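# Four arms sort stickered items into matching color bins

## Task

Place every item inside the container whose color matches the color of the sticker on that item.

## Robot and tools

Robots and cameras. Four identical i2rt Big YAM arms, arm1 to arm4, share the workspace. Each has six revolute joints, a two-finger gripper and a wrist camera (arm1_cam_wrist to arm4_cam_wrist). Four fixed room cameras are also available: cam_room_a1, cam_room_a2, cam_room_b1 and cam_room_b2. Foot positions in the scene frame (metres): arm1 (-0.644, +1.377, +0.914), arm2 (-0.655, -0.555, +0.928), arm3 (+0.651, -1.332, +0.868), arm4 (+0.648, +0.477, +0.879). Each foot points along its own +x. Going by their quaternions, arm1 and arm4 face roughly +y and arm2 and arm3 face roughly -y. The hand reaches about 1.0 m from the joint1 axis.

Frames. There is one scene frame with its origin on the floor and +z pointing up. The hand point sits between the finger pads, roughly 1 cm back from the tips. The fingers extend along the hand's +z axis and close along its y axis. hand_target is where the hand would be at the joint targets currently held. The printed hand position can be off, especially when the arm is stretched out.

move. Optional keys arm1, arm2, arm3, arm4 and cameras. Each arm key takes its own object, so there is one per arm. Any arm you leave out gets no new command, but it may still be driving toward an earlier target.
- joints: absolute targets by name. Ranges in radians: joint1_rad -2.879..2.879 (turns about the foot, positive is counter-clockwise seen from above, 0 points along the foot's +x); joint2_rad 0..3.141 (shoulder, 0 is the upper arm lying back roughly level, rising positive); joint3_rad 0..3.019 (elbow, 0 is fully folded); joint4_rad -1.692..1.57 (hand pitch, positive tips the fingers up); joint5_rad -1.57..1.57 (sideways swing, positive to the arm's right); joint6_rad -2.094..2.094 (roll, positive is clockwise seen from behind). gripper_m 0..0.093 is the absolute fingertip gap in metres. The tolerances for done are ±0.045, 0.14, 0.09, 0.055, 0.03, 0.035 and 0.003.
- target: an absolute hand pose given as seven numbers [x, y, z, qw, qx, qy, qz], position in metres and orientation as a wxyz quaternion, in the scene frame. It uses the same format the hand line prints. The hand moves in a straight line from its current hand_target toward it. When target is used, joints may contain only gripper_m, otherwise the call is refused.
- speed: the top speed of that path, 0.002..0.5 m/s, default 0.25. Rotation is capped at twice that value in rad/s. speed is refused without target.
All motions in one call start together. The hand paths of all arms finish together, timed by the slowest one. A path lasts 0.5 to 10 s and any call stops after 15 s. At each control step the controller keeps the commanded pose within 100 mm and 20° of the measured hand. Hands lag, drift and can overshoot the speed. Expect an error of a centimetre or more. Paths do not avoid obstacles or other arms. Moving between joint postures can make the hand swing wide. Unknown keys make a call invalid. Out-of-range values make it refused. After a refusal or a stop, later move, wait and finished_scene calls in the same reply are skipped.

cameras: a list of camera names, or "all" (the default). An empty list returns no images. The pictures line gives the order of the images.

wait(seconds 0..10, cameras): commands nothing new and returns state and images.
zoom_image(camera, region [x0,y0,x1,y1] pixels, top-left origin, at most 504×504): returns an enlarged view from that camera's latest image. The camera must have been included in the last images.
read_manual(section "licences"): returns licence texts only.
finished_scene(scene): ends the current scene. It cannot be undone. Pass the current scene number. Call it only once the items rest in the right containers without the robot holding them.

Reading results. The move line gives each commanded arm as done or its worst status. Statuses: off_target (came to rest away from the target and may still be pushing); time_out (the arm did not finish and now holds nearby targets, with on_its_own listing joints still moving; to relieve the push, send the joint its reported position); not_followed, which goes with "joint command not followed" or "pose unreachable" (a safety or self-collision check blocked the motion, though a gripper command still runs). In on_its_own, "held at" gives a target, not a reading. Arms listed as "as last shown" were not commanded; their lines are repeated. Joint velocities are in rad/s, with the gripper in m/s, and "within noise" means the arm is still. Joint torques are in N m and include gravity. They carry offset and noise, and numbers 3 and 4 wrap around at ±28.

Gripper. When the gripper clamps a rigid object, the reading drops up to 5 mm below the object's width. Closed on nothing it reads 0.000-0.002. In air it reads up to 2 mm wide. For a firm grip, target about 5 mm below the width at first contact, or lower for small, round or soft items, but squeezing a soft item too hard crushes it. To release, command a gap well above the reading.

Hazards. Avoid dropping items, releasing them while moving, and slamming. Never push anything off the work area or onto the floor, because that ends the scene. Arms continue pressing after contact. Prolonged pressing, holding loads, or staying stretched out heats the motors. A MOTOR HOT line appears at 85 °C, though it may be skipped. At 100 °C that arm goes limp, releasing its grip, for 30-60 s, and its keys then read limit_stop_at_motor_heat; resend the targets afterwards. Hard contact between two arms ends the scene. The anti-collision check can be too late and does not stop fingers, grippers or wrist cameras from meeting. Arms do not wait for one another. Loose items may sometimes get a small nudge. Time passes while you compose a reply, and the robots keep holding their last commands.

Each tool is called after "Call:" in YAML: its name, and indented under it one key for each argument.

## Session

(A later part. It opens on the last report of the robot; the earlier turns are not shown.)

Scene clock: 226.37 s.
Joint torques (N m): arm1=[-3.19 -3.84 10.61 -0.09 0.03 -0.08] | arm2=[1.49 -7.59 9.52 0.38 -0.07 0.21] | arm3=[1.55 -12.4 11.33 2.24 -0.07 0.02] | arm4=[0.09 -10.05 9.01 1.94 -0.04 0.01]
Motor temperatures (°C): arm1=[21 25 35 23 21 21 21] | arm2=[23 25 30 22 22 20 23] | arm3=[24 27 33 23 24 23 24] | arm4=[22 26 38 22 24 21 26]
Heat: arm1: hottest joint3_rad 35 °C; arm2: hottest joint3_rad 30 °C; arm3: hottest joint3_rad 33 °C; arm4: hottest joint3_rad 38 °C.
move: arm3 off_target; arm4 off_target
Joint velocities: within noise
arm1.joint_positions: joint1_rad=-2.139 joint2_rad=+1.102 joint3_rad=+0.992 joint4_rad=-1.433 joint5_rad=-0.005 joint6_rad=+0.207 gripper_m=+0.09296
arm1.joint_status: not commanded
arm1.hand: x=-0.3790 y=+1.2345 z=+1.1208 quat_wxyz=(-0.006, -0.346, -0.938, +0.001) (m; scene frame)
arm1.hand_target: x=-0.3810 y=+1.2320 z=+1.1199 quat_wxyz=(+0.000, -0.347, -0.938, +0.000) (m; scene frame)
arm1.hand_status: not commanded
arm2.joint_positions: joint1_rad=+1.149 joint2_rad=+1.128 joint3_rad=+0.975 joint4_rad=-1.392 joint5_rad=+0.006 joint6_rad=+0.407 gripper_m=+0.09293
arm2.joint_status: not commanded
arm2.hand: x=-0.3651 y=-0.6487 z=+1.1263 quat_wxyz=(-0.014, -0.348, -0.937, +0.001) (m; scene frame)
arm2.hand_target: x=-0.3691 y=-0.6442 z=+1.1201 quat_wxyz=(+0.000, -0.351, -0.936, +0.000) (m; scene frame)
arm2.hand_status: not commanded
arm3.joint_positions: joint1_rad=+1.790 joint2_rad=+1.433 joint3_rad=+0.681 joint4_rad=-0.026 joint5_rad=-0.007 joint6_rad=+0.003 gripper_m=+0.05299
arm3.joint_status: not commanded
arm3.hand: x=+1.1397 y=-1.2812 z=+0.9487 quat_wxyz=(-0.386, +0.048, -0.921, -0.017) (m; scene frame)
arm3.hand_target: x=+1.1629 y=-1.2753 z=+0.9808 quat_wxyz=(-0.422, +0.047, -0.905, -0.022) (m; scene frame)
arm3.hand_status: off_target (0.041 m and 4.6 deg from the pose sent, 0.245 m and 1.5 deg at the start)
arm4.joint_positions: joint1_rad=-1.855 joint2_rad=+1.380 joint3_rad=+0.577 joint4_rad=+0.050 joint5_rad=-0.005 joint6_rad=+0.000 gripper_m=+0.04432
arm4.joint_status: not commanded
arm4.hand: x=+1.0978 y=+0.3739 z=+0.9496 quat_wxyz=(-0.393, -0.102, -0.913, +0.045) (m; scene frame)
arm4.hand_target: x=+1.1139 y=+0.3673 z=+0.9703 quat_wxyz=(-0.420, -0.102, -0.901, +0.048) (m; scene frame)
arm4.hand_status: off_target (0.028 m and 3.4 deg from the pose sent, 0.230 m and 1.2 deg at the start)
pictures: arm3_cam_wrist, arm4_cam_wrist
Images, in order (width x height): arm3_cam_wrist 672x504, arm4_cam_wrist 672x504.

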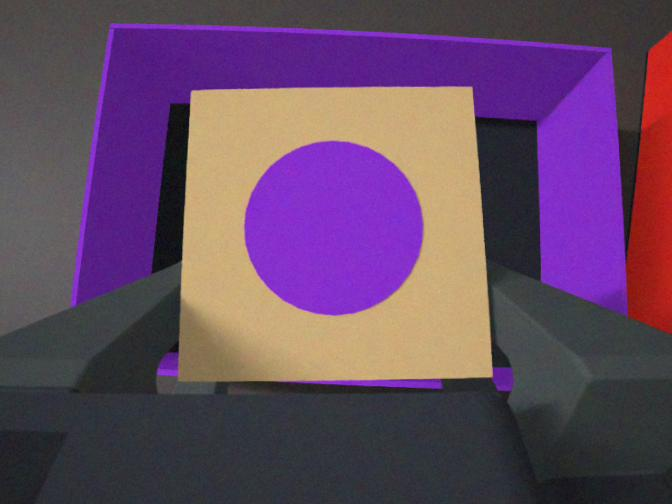

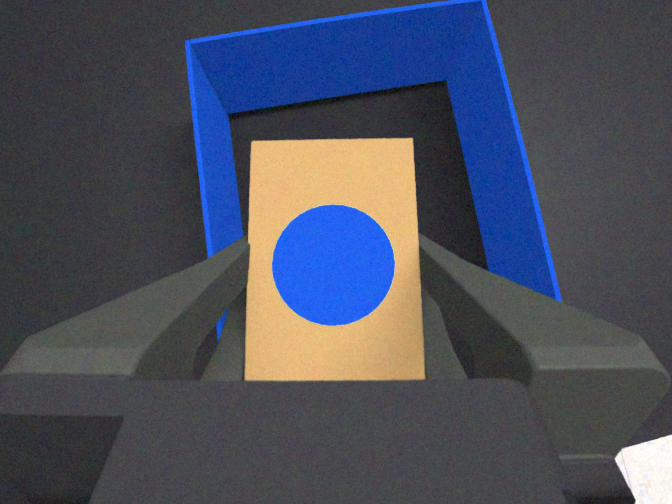

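Call:
move:
  arm3: {"target":[1.187,-1.287,0.88,0.4220,-0.0474,0.9051,0.0221],"speed":0.15}
  arm4: {"target":[1.118,0.352,0.875,0.4199,0.1026,0.9005,-0.0478],"speed":0.15}
  cameras: ["arm3_cam_wrist","arm4_cam_wrist"]

Scene clock: 234.07 s.
Joint torques (N m): arm1=[-2.49 -3.37 10.55 0.35 -0.02 -0.04] | arm2=[1.38 -7.59 9.54 0.38 -0.07 0.22] | arm3=[0.21 -14.04 7.91 2.28 -0.08 -0.13] | arm4=[0.26 -11.75 4.81 2.03 -0.07 -0.08]
Motor temperatures (°C): arm1=[21 25 35 23 21 21 21] | arm2=[23 25 30 22 22 20 23] | arm3=[24 26 32 23 24 23 24] | arm4=[22 26 37 22 24 21 26]
Heat: arm1: hottest joint3_rad 35 °C; arm2: hottest joint3_rad 30 °C; arm3: hottest joint3_rad 32 °C; arm4: hottest joint3_rad 37 °C.
move: arm3 off_target; arm4 done
Joint velocities: within noise
arm1, arm2: as last shown
arm3.joint_positions: joint1_rad=+1.778 joint2_rad=+1.724 joint3_rad=+0.681 joint4_rad=+0.292 joint5_rad=-0.030 joint6_rad=-0.002 gripper_m=+0.05299
arm3.joint_status: not commanded
arm3.hand: x=+1.1674 y=-1.2821 z=+0.8639 quat_wxyz=(-0.398, +0.049, -0.916, -0.024) (m; scene frame)
arm3.hand_target: x=+1.1862 y=-1.2871 z=+0.8805 quat_wxyz=(-0.422, +0.048, -0.905, -0.022) (m; scene frame)
arm3.hand_status: off_target (0.026 m and 3.1 deg from the pose sent, 0.084 m and 4.6 deg at the start)
arm4.joint_positions: joint1_rad=-1.894 joint2_rad=+1.677 joint3_rad=+0.560 joint4_rad=+0.405 joint5_rad=-0.034 joint6_rad=-0.012 gripper_m=+0.04432
arm4.joint_status: not commanded
arm4.hand: x=+1.1154 y=+0.3553 z=+0.8733 quat_wxyz=(-0.412, -0.108, -0.904, +0.044) (m; scene frame)
arm4.hand_target: x=+1.1178 y=+0.3519 z=+0.8750 quat_wxyz=(-0.420, -0.103, -0.901, +0.048) (m; scene frame)
arm4.hand_status: done (0.005 m and 1.2 deg from the pose sent, 0.080 m and 3.3 deg at the start)
pictures: arm3_cam_wrist, arm4_cam_wrist
Images, in order (width x height): arm3_cam_wrist 672x504, arm4_cam_wrist 672x504.

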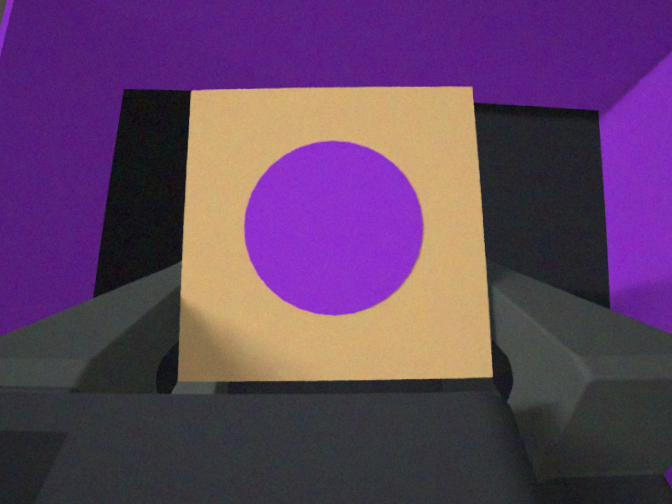

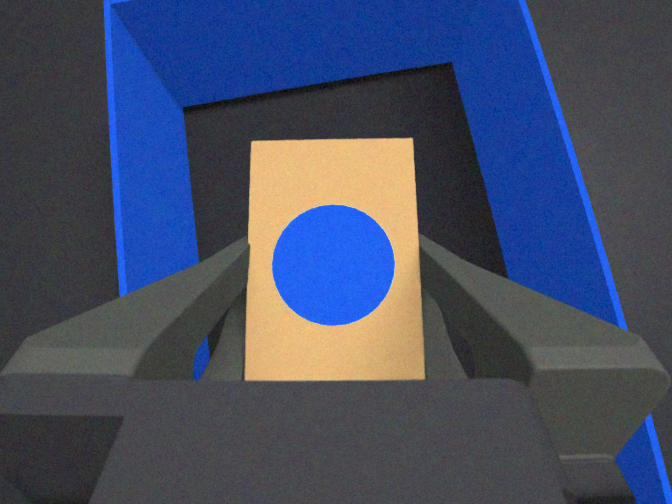

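Call:
move:
  arm3: {"target":[1.222,-1.285,0.86,0.3741,-0.0485,0.9259,0.0196],"speed":0.15}
  arm4: {"target":[1.12,0.351,0.80,0.4199,0.1026,0.9005,-0.0478],"speed":0.1}
  cameras: ["arm3_cam_wrist"]

Call:
move:
  arm4: {"target":[1.12,0.351,0.74,0.4199,0.1026,0.9005,-0.0478],"speed":0.06}
  cameras: ["arm4_cam_wrist"]

Scene clock: 249.97 s.
Joint torques (N m): arm1=[-3.14 -3.14 10.81 0.09 0.02 -0.07] | arm2=[1.49 -7.59 9.5 0.42 -0.07 0.21] | arm3=[0.15 -14.92 9.01 1.2 -0.06 -0.13] | arm4=[-0.15 -12.81 3.73 1.96 -0.04 -0.12]
Motor temperatures (°C): arm1=[21 25 35 23 21 21 21] | arm2=[23 25 30 22 22 20 23] | arm3=[24 26 31 23 24 23 24] | arm4=[22 25 35 22 24 21 26]
Heat: arm1: hottest joint3_rad 35 °C; arm2: hottest joint3_rad 30 °C; arm3: hottest joint3_rad 31 °C; arm4: hottest joint3_rad 35 °C.
move: arm3 off_target; arm4 off_target
Joint velocities: within noise
arm1, arm2: as last shown
arm3.joint_positions: joint1_rad=+1.778 joint2_rad=+1.809 joint3_rad=+0.826 joint4_rad=+0.155 joint5_rad=-0.030 joint6_rad=-0.006 gripper_m=+0.05299
arm3.joint_status: not commanded
arm3.hand: x=+1.2035 y=-1.2791 z=+0.8508 quat_wxyz=(-0.362, +0.051, -0.931, -0.022) (m; scene frame)
arm3.hand_target: x=+1.2212 y=-1.2851 z=+0.8604 quat_wxyz=(-0.374, +0.049, -0.926, -0.019) (m; scene frame)
arm3.hand_status: off_target (0.021 m and 1.5 deg from the pose sent, 0.055 m and 3.0 deg at the start)
arm4.joint_positions: joint1_rad=-1.894 joint2_rad=+1.949 joint3_rad=+0.560 joint4_rad=+0.664 joint5_rad=-0.035 joint6_rad=-0.012 gripper_m=+0.04432
arm4.joint_status: not commanded
arm4.hand: x=+1.1101 y=+0.3564 z=+0.7961 quat_wxyz=(-0.407, -0.108, -0.906, +0.043) (m; scene frame)
arm4.hand_target: x=+1.1197 y=+0.3510 z=+0.8002 quat_wxyz=(-0.420, -0.103, -0.901, +0.048) (m; scene frame)
arm4.hand_status: off_target (0.012 m and 1.8 deg from the pose sent, 0.074 m and 1.2 deg at the start)
pictures: arm3_cam_wrist
Images, in order (width x height): arm3_cam_wrist 672x504.

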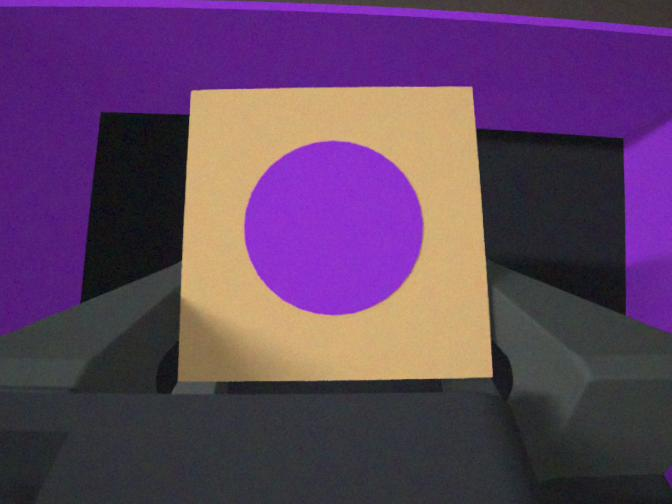

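Scene clock: 251.47 s.
Joint torques (N m): arm1=[-2.9 -3.72 10.7 0.17 0.02 -0.06] | arm2=[1.38 -7.65 9.51 0.36 -0.05 0.22] | arm3=[0.15 -14.8 9.01 1.18 -0.04 -0.13] | arm4=[0.56 -11.63 2.28 1.73 -0.06 -0.07]
Motor temperatures (°C): arm1=[21 25 35 23 21 21 21] | arm2=[23 25 30 22 22 20 23] | arm3=[24 26 31 23 24 23 24] | arm4=[22 25 35 22 24 21 26]
Heat: arm1: hottest joint3_rad 35 °C; arm2: hottest joint3_rad 30 °C; arm3: hottest joint3_rad 31 °C; arm4: hottest joint3_rad 35 °C.
move: arm4 off_target
Joint velocities: within noise
arm1, arm2, arm3: as last shown
arm4.joint_positions: joint1_rad=-1.894 joint2_rad=+2.143 joint3_rad=+0.614 joint4_rad=+0.850 joint5_rad=-0.035 joint6_rad=-0.015 gripper_m=+0.04432
arm4.joint_status: not commanded
arm4.hand: x=+1.1229 y=+0.3527 z=+0.7534 quat_wxyz=(-0.427, -0.105, -0.897, +0.047) (m; scene frame)
arm4.hand_target: x=+1.1195 y=+0.3511 z=+0.7403 quat_wxyz=(-0.420, -0.103, -0.901, +0.048) (m; scene frame)
arm4.hand_status: off_target (0.014 m and 1.0 deg from the pose sent, 0.057 m and 1.8 deg at the start)
pictures: arm4_cam_wrist
Images, in order (width x height): arm4_cam_wrist 672x504.

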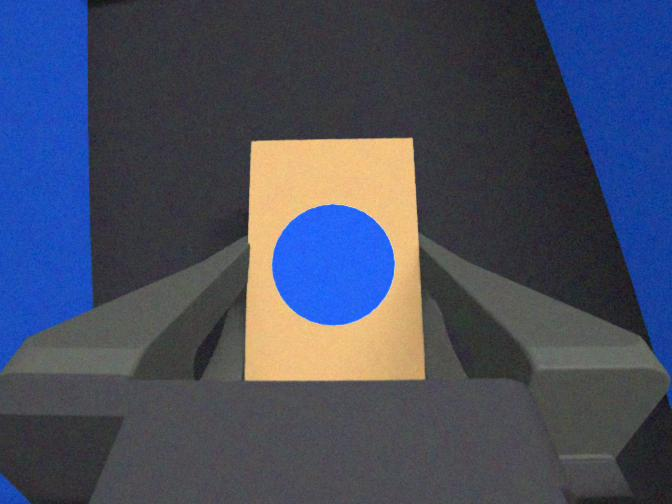

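Call:
move:
  arm3: {"target":[1.218,-1.285,0.80,0.3741,-0.0485,0.9259,0.0196],"speed":0.1}
  arm4: {"target":[1.12,0.351,0.752,0.4199,0.1026,0.9005,-0.0478],"speed":0.06}
  cameras: ["arm3_cam_wrist"]

Call:
move:
  arm3: {"target":[1.215,-1.285,0.757,0.3741,-0.0485,0.9259,0.0196],"speed":0.05}
  arm4: {"joints":{"gripper_m":0.09}}
  cameras: ["arm3_cam_wrist","arm4_cam_wrist"]

Scene clock: 258.07 s.
Joint torques (N m): arm1=[-2.84 -3.25 10.67 0.25 0.03 -0.09] | arm2=[1.44 -7.65 9.51 0.38 -0.07 0.22] | arm3=[0.21 -16.26 6.6 2.15 0.03 -0.12] | arm4=[0.56 -15.09 1.36 0.66 -0.07 -0.07]
Motor temperatures (°C): arm1=[21 25 35 23 21 21 21] | arm2=[23 25 30 22 22 20 23] | arm3=[24 26 31 23 24 23 24] | arm4=[22 25 34 22 24 21 26]
Heat: arm1: hottest joint3_rad 35 °C; arm2: hottest joint3_rad 30 °C; arm3: hottest joint3_rad 31 °C; arm4: hottest joint3_rad 34 °C.
move: arm3 off_target; arm4 done
Joint velocities: within noise
arm1, arm2: as last shown
arm3.joint_positions: joint1_rad=+1.778 joint2_rad=+1.965 joint3_rad=+0.826 joint4_rad=+0.297 joint5_rad=-0.030 joint6_rad=-0.006 gripper_m=+0.05299
arm3.joint_status: not commanded
arm3.hand: x=+1.2019 y=-1.2801 z=+0.7911 quat_wxyz=(-0.356, +0.051, -0.933, -0.022) (m; scene frame)
arm3.hand_target: x=+1.2175 y=-1.2850 z=+0.8004 quat_wxyz=(-0.374, +0.049, -0.926, -0.019) (m; scene frame)
arm3.hand_status: off_target (0.019 m and 2.3 deg from the pose sent, 0.053 m and 1.6 deg at the start)
arm4.joint_positions: joint1_rad=-1.894 joint2_rad=+2.142 joint3_rad=+0.614 joint4_rad=+0.848 joint5_rad=-0.035 joint6_rad=-0.015 gripper_m=+0.04432
arm4.joint_status: not commanded
arm4.hand: x=+1.1228 y=+0.3528 z=+0.7535 quat_wxyz=(-0.427, -0.105, -0.897, +0.047) (m; scene frame)
arm4.hand_target: x=+1.1200 y=+0.3510 z=+0.7520 quat_wxyz=(-0.420, -0.103, -0.900, +0.048) (m; scene frame)
arm4.hand_status: done (0.004 m and 0.9 deg from the pose sent, 0.004 m and 1.0 deg at the start)
pictures: arm3_cam_wrist
Images, in order (width x height): arm3_cam_wrist 672x504.

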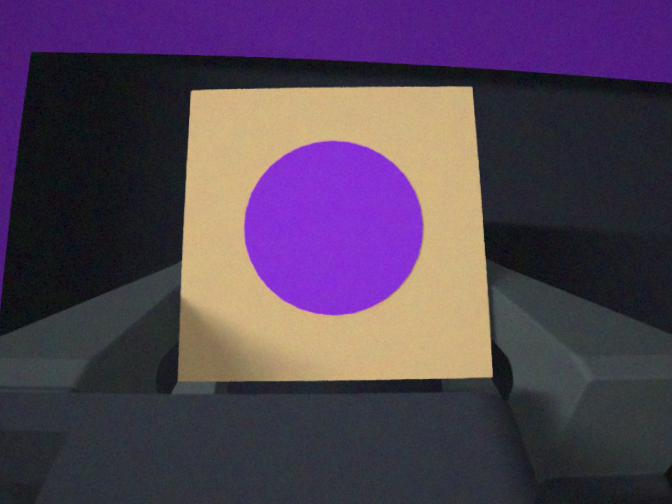

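Scene clock: 259.43 s.
Joint torques (N m): arm1=[-2.84 -3.49 10.58 0.32 0.02 -0.07] | arm2=[1.49 -7.53 9.52 0.38 -0.06 0.22] | arm3=[0.32 -15.68 5.82 2.13 0.06 -0.1] | arm4=[0.21 -15.5 1.44 0.87 -0.04 -0.06]
Motor temperatures (°C): arm1=[21 24 35 23 21 21 21] | arm2=[23 25 30 22 22 20 23] | arm3=[24 26 31 23 24 23 24] | arm4=[22 25 33 22 24 21 26]
Heat: arm1: hottest joint3_rad 35 °C; arm2: hottest joint3_rad 30 °C; arm3: hottest joint3_rad 31 °C; arm4: hottest joint3_rad 33 °C.
move: arm3 off_target; arm4 done
Joint velocities: within noise
arm1, arm2: as last shown
arm3.joint_positions: joint1_rad=+1.778 joint2_rad=+2.071 joint3_rad=+0.830 joint4_rad=+0.410 joint5_rad=-0.030 joint6_rad=-0.006 gripper_m=+0.05299
arm3.joint_status: not commanded
arm3.hand: x=+1.2012 y=-1.2806 z=+0.7548 quat_wxyz=(-0.361, +0.051, -0.931, -0.022) (m; scene frame)
arm3.hand_target: x=+1.2145 y=-1.2850 z=+0.7572 quat_wxyz=(-0.374, +0.049, -0.926, -0.019) (m; scene frame)
arm3.hand_status: off_target (0.015 m and 1.7 deg from the pose sent, 0.037 m and 2.3 deg at the start)
arm4.joint_positions: joint1_rad=-1.894 joint2_rad=+2.142 joint3_rad=+0.614 joint4_rad=+0.840 joint5_rad=-0.035 joint6_rad=-0.015 gripper_m=+0.08992
arm4.joint_status: all done
arm4.hand: x=+1.1216 y=+0.3531 z=+0.7519 quat_wxyz=(-0.423, -0.105, -0.899, +0.046) (m; scene frame)
arm4.hand_target: x=+1.1200 y=+0.3509 z=+0.7521 quat_wxyz=(-0.420, -0.103, -0.900, +0.048) (m; scene frame)
arm4.hand_status: not commanded
pictures: arm3_cam_wrist, arm4_cam_wrist
Images, in order (width x height): arm3_cam_wrist 672x504, arm4_cam_wrist 672x504.

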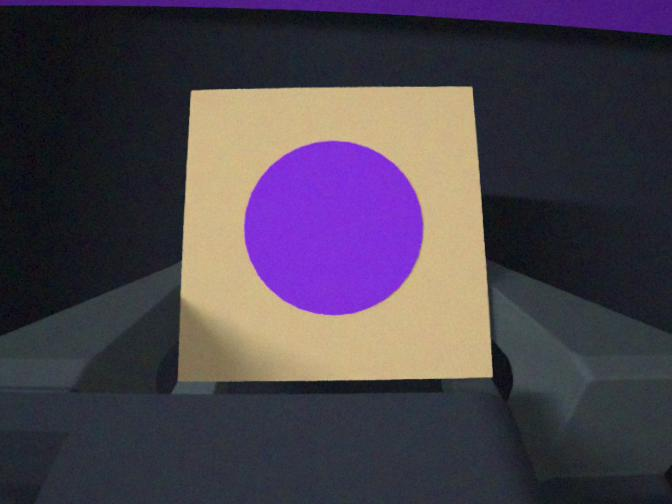

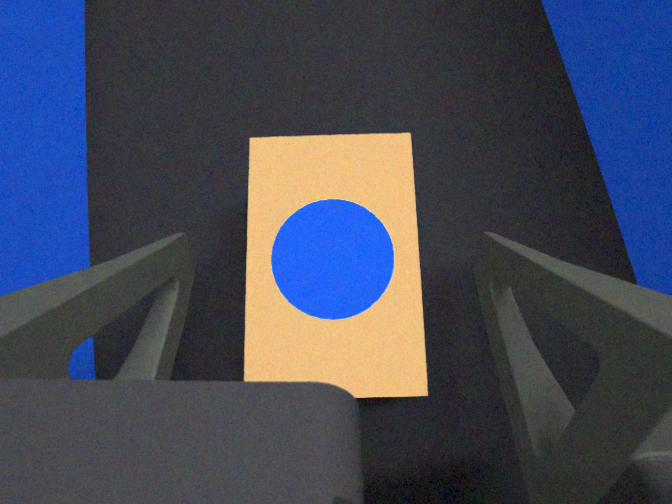

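Call:
move:
  arm3: {"target":[1.215,-1.285,0.748,0.3741,-0.0485,0.9259,0.0196],"speed":0.05}
  arm4: {"target":[1.06,0.367,0.99,0.4199,0.1026,0.9005,-0.0478],"speed":0.2}
  cameras: ["arm4_cam_wrist"]

Call:
move:
  arm3: {"joints":{"gripper_m":0.09}}
  cameras: ["arm3_cam_wrist"]

Scene clock: 264.70 s.
Joint torques (N m): arm1=[-2.37 -3.55 10.73 0.17 -0.02 -0.05] | arm2=[1.49 -7.59 9.57 0.39 -0.07 0.22] | arm3=[0.5 -15.21 5.46 1.98 0.07 -0.1] | arm4=[0.26 -7.3 9.89 0.85 -0.06 -0.1]
Motor temperatures (°C): arm1=[21 24 35 23 21 21 21] | arm2=[23 25 30 22 22 20 23] | arm3=[24 26 31 23 24 23 24] | arm4=[22 24 33 22 24 21 26]
Heat: arm1: hottest joint3_rad 35 °C; arm2: hottest joint3_rad 30 °C; arm3: hottest joint3_rad 31 °C; arm4: hottest joint3_rad 33 °C.
move: arm3 done; arm4 off_target
Joint velocities: within noise
arm1, arm2: as last shown
arm3.joint_positions: joint1_rad=+1.778 joint2_rad=+2.090 joint3_rad=+0.840 joint4_rad=+0.434 joint5_rad=-0.030 joint6_rad=-0.006 gripper_m=+0.05299
arm3.joint_status: not commanded
arm3.hand: x=+1.2064 y=-1.2802 z=+0.7514 quat_wxyz=(-0.368, +0.051, -0.928, -0.022) (m; scene frame)
arm3.hand_target: x=+1.2147 y=-1.2850 z=+0.7481 quat_wxyz=(-0.374, +0.049, -0.926, -0.020) (m; scene frame)
arm3.hand_status: done (0.010 m and 0.9 deg from the pose sent, 0.016 m and 1.6 deg at the start)
arm4.joint_positions: joint1_rad=-1.898 joint2_rad=+1.165 joint3_rad=+0.470 joint4_rad=-0.019 joint5_rad=-0.039 joint6_rad=-0.016 gripper_m=+0.08992
arm4.joint_status: not commanded
arm4.hand: x=+1.0485 y=+0.3729 z=+0.9768 quat_wxyz=(-0.411, -0.107, -0.904, +0.044) (m; scene frame)
arm4.hand_target: x=+1.0594 y=+0.3671 z=+0.9901 quat_wxyz=(-0.420, -0.103, -0.900, +0.048) (m; scene frame)
arm4.hand_status: off_target (0.018 m and 1.3 deg from the pose sent, 0.246 m and 0.6 deg at the start)
pictures: arm4_cam_wrist
Images, in order (width x height): arm4_cam_wrist 672x504.

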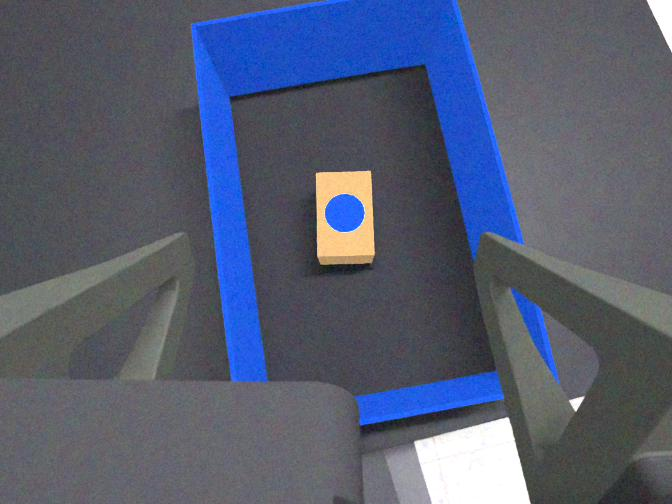

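Scene clock: 265.27 s.
Joint torques (N m): arm1=[-2.14 -3.96 10.65 0.18 0.02 -0.04] | arm2=[1.49 -7.65 9.5 0.4 -0.06 0.22] | arm3=[0.5 -15.21 5.48 1.91 0.07 -0.09] | arm4=[-0.09 -6.53 9.77 0.77 -0.04 -0.1]
Motor temperatures (°C): arm1=[21 24 35 23 21 21 21] | arm2=[23 25 30 22 22 20 23] | arm3=[24 26 31 23 24 23 24] | arm4=[22 24 33 22 24 21 26]
Heat: arm1: hottest joint3_rad 35 °C; arm2: hottest joint3_rad 30 °C; arm3: hottest joint3_rad 31 °C; arm4: hottest joint3_rad 33 °C.
move: arm3 done
Joint velocities: within noise
arm1, arm2, arm4: as last shown
arm3.joint_positions: joint1_rad=+1.778 joint2_rad=+2.090 joint3_rad=+0.840 joint4_rad=+0.435 joint5_rad=-0.030 joint6_rad=-0.006 gripper_m=+0.08996
arm3.joint_status: all done
arm3.hand: x=+1.2066 y=-1.2802 z=+0.7516 quat_wxyz=(-0.368, +0.051, -0.928, -0.022) (m; scene frame)
arm3.hand_target: x=+1.2147 y=-1.2850 z=+0.7482 quat_wxyz=(-0.374, +0.049, -0.926, -0.020) (m; scene frame)
arm3.hand_status: not commanded
arm4.hand_target: x=+1.0594 y=+0.3671 z=+0.9902 quat_wxyz=(-0.420, -0.103, -0.900, +0.048) (m; scene frame)
pictures: arm3_cam_wrist
Images, in order (width x height): arm3_cam_wrist 672x504.

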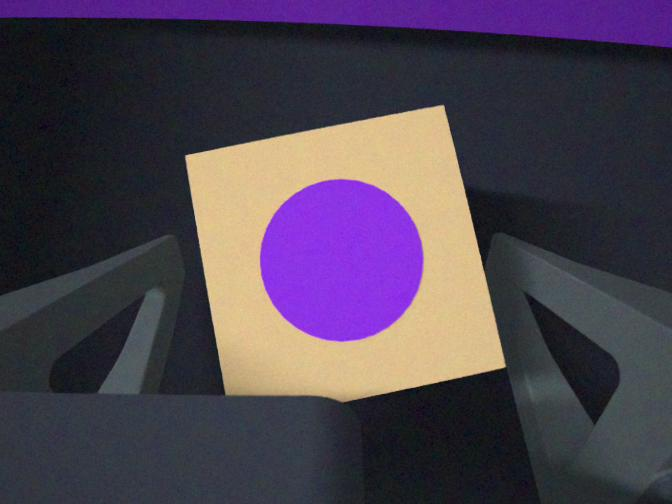

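Call:
move:
  arm3: {"target":[1.205,-1.292,0.83,0.3741,-0.0485,0.9259,0.0196],"joints":{"gripper_m":0.093},"speed":0.1}
  cameras: []

Call:
move:
  arm3: {"target":[1.08,-1.29,1.0,0.4220,-0.0474,0.9051,0.0221],"speed":0.25}
  cameras: ["arm3_cam_wrist","arm4_cam_wrist","cam_room_a1"]

Scene clock: 271.37 s.
Joint torques (N m): arm1=[-2.37 -3.66 10.69 0.24 0.01 -0.09] | arm2=[1.49 -7.53 9.54 0.38 -0.07 0.22] | arm3=[0.21 -16.73 4.71 1.13 -0.09 -0.13] | arm4=[0.5 -6.83 9.74 0.85 -0.04 -0.08]
Motor temperatures (°C): arm1=[21 24 35 23 21 21 21] | arm2=[23 25 30 22 22 20 23] | arm3=[24 26 30 23 24 23 24] | arm4=[22 24 32 22 24 21 25]
Heat: arm1: hottest joint3_rad 35 °C; arm2: hottest joint3_rad 30 °C; arm3: hottest joint3_rad 30 °C; arm4: hottest joint3_rad 32 °C.
move: arm3 done
Joint velocities: within noise
arm1.joint_positions: joint1_rad=-2.139 joint2_rad=+1.102 joint3_rad=+0.992 joint4_rad=-1.433 joint5_rad=-0.005 joint6_rad=+0.207 gripper_m=+0.09296
arm1.joint_status: not commanded
arm1.hand: x=-0.3790 y=+1.2345 z=+1.1208 quat_wxyz=(-0.006, -0.346, -0.938, +0.001) (m; scene frame)
arm1.hand_target: x=-0.3810 y=+1.2320 z=+1.1199 quat_wxyz=(+0.000, -0.347, -0.938, +0.000) (m; scene frame)
arm1.hand_status: not commanded
arm2.joint_positions: joint1_rad=+1.149 joint2_rad=+1.128 joint3_rad=+0.975 joint4_rad=-1.392 joint5_rad=+0.006 joint6_rad=+0.407 gripper_m=+0.09293
arm2.joint_status: not commanded
arm2.hand: x=-0.3651 y=-0.6487 z=+1.1263 quat_wxyz=(-0.014, -0.348, -0.937, +0.001) (m; scene frame)
arm2.hand_target: x=-0.3691 y=-0.6442 z=+1.1201 quat_wxyz=(+0.000, -0.351, -0.936, +0.000) (m; scene frame)
arm2.hand_status: not commanded
arm3.joint_positions: joint1_rad=+1.767 joint2_rad=+1.877 joint3_rad=+0.816 joint4_rad=+0.264 joint5_rad=-0.038 joint6_rad=-0.014 gripper_m=+0.09293
arm3.joint_status: all done
arm3.hand: x=+1.2077 y=-1.2839 z=+0.8293 quat_wxyz=(-0.377, +0.051, -0.925, -0.023) (m; scene frame)
arm3.hand_target: x=+1.2050 y=-1.2919 z=+0.8299 quat_wxyz=(-0.374, +0.048, -0.926, -0.020) (m; scene frame)
arm3.hand_status: done (0.009 m and 0.6 deg from the pose sent, 0.079 m and 0.8 deg at the start)
arm4: as last shown
arm4.joint_positions: joint1_rad=-1.898 joint2_rad=+1.165 joint3_rad=+0.470 joint4_rad=-0.020 joint5_rad=-0.039 joint6_rad=-0.016 gripper_m=+0.08992
arm4.hand_target: x=+1.0594 y=+0.3671 z=+0.9901 quat_wxyz=(-0.420, -0.103, -0.900, +0.048) (m; scene frame)
pictures: none
No camera images: "cameras" was empty.

Scene clock: 272.87 s.
Joint torques (N m): arm1=[-3.02 -3.66 10.78 0.23 0.01 -0.02] | arm2=[1.55 -7.59 9.55 0.39 -0.07 0.21] | arm3=[1.67 -6.59 7.84 1.26 0.11 0.03] | arm4=[0.44 -6.48 9.78 0.85 -0.07 -0.1]
Motor temperatures (°C): arm1=[21 24 35 23 21 21 21] | arm2=[23 25 30 22 22 20 23] | arm3=[24 26 30 23 24 23 24] | arm4=[22 24 32 22 24 21 25]
Heat: arm1: hottest joint3_rad 35 °C; arm2: hottest joint3_rad 30 °C; arm3: hottest joint3_rad 30 °C; arm4: hottest joint3_rad 32 °C.
move: arm3 done
Joint velocities: within noise
arm1, arm2, arm4: as last shown
arm3.joint_positions: joint1_rad=+1.767 joint2_rad=+1.129 joint3_rad=+0.556 joint4_rad=-0.103 joint5_rad=-0.028 joint6_rad=-0.011 gripper_m=+0.09293
arm3.joint_status: not commanded
arm3.hand: x=+1.0835 y=-1.2926 z=+1.0088 quat_wxyz=(-0.433, +0.048, -0.900, -0.020) (m; scene frame)
arm3.hand_target: x=+1.0799 y=-1.2901 z=+1.0001 quat_wxyz=(-0.422, +0.048, -0.905, -0.022) (m; scene frame)
arm3.hand_status: done (0.010 m and 1.4 deg from the pose sent, 0.213 m and 5.7 deg at the start)
pictures: arm3_cam_wrist, arm4_cam_wrist, cam_room_a1
Images, in order (width x height): arm3_cam_wrist 672x504, arm4_cam_wrist 672x504, cam_room_a1 672x504.

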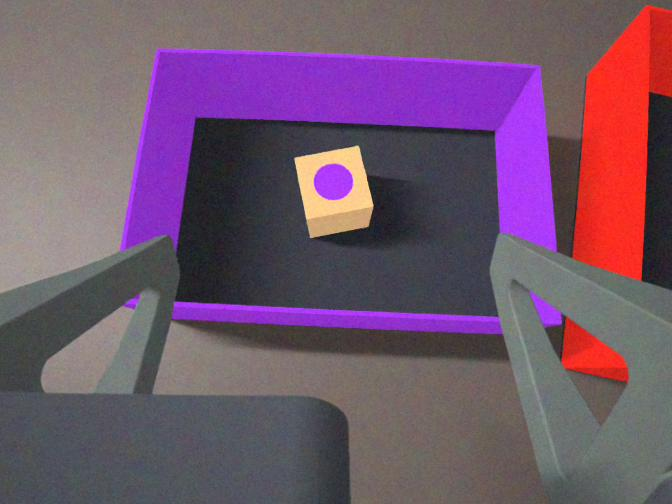

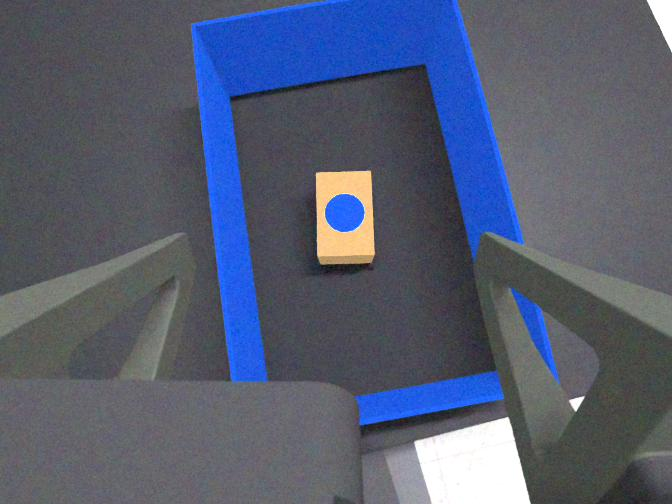

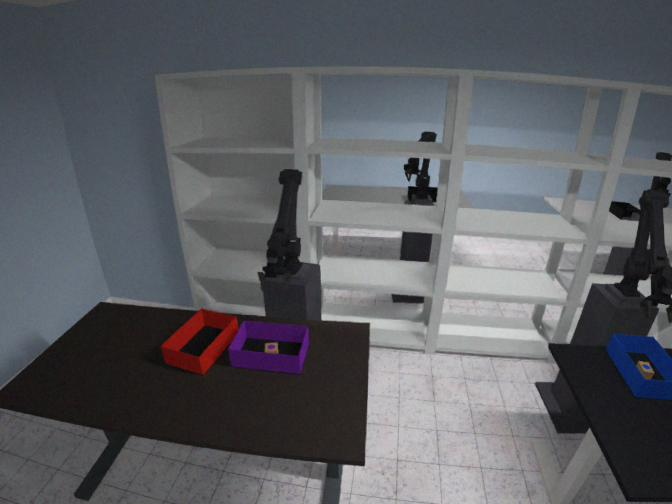

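Call:
finished_scene:
  scene: 2
  done: true

The scene is finished: the task was done.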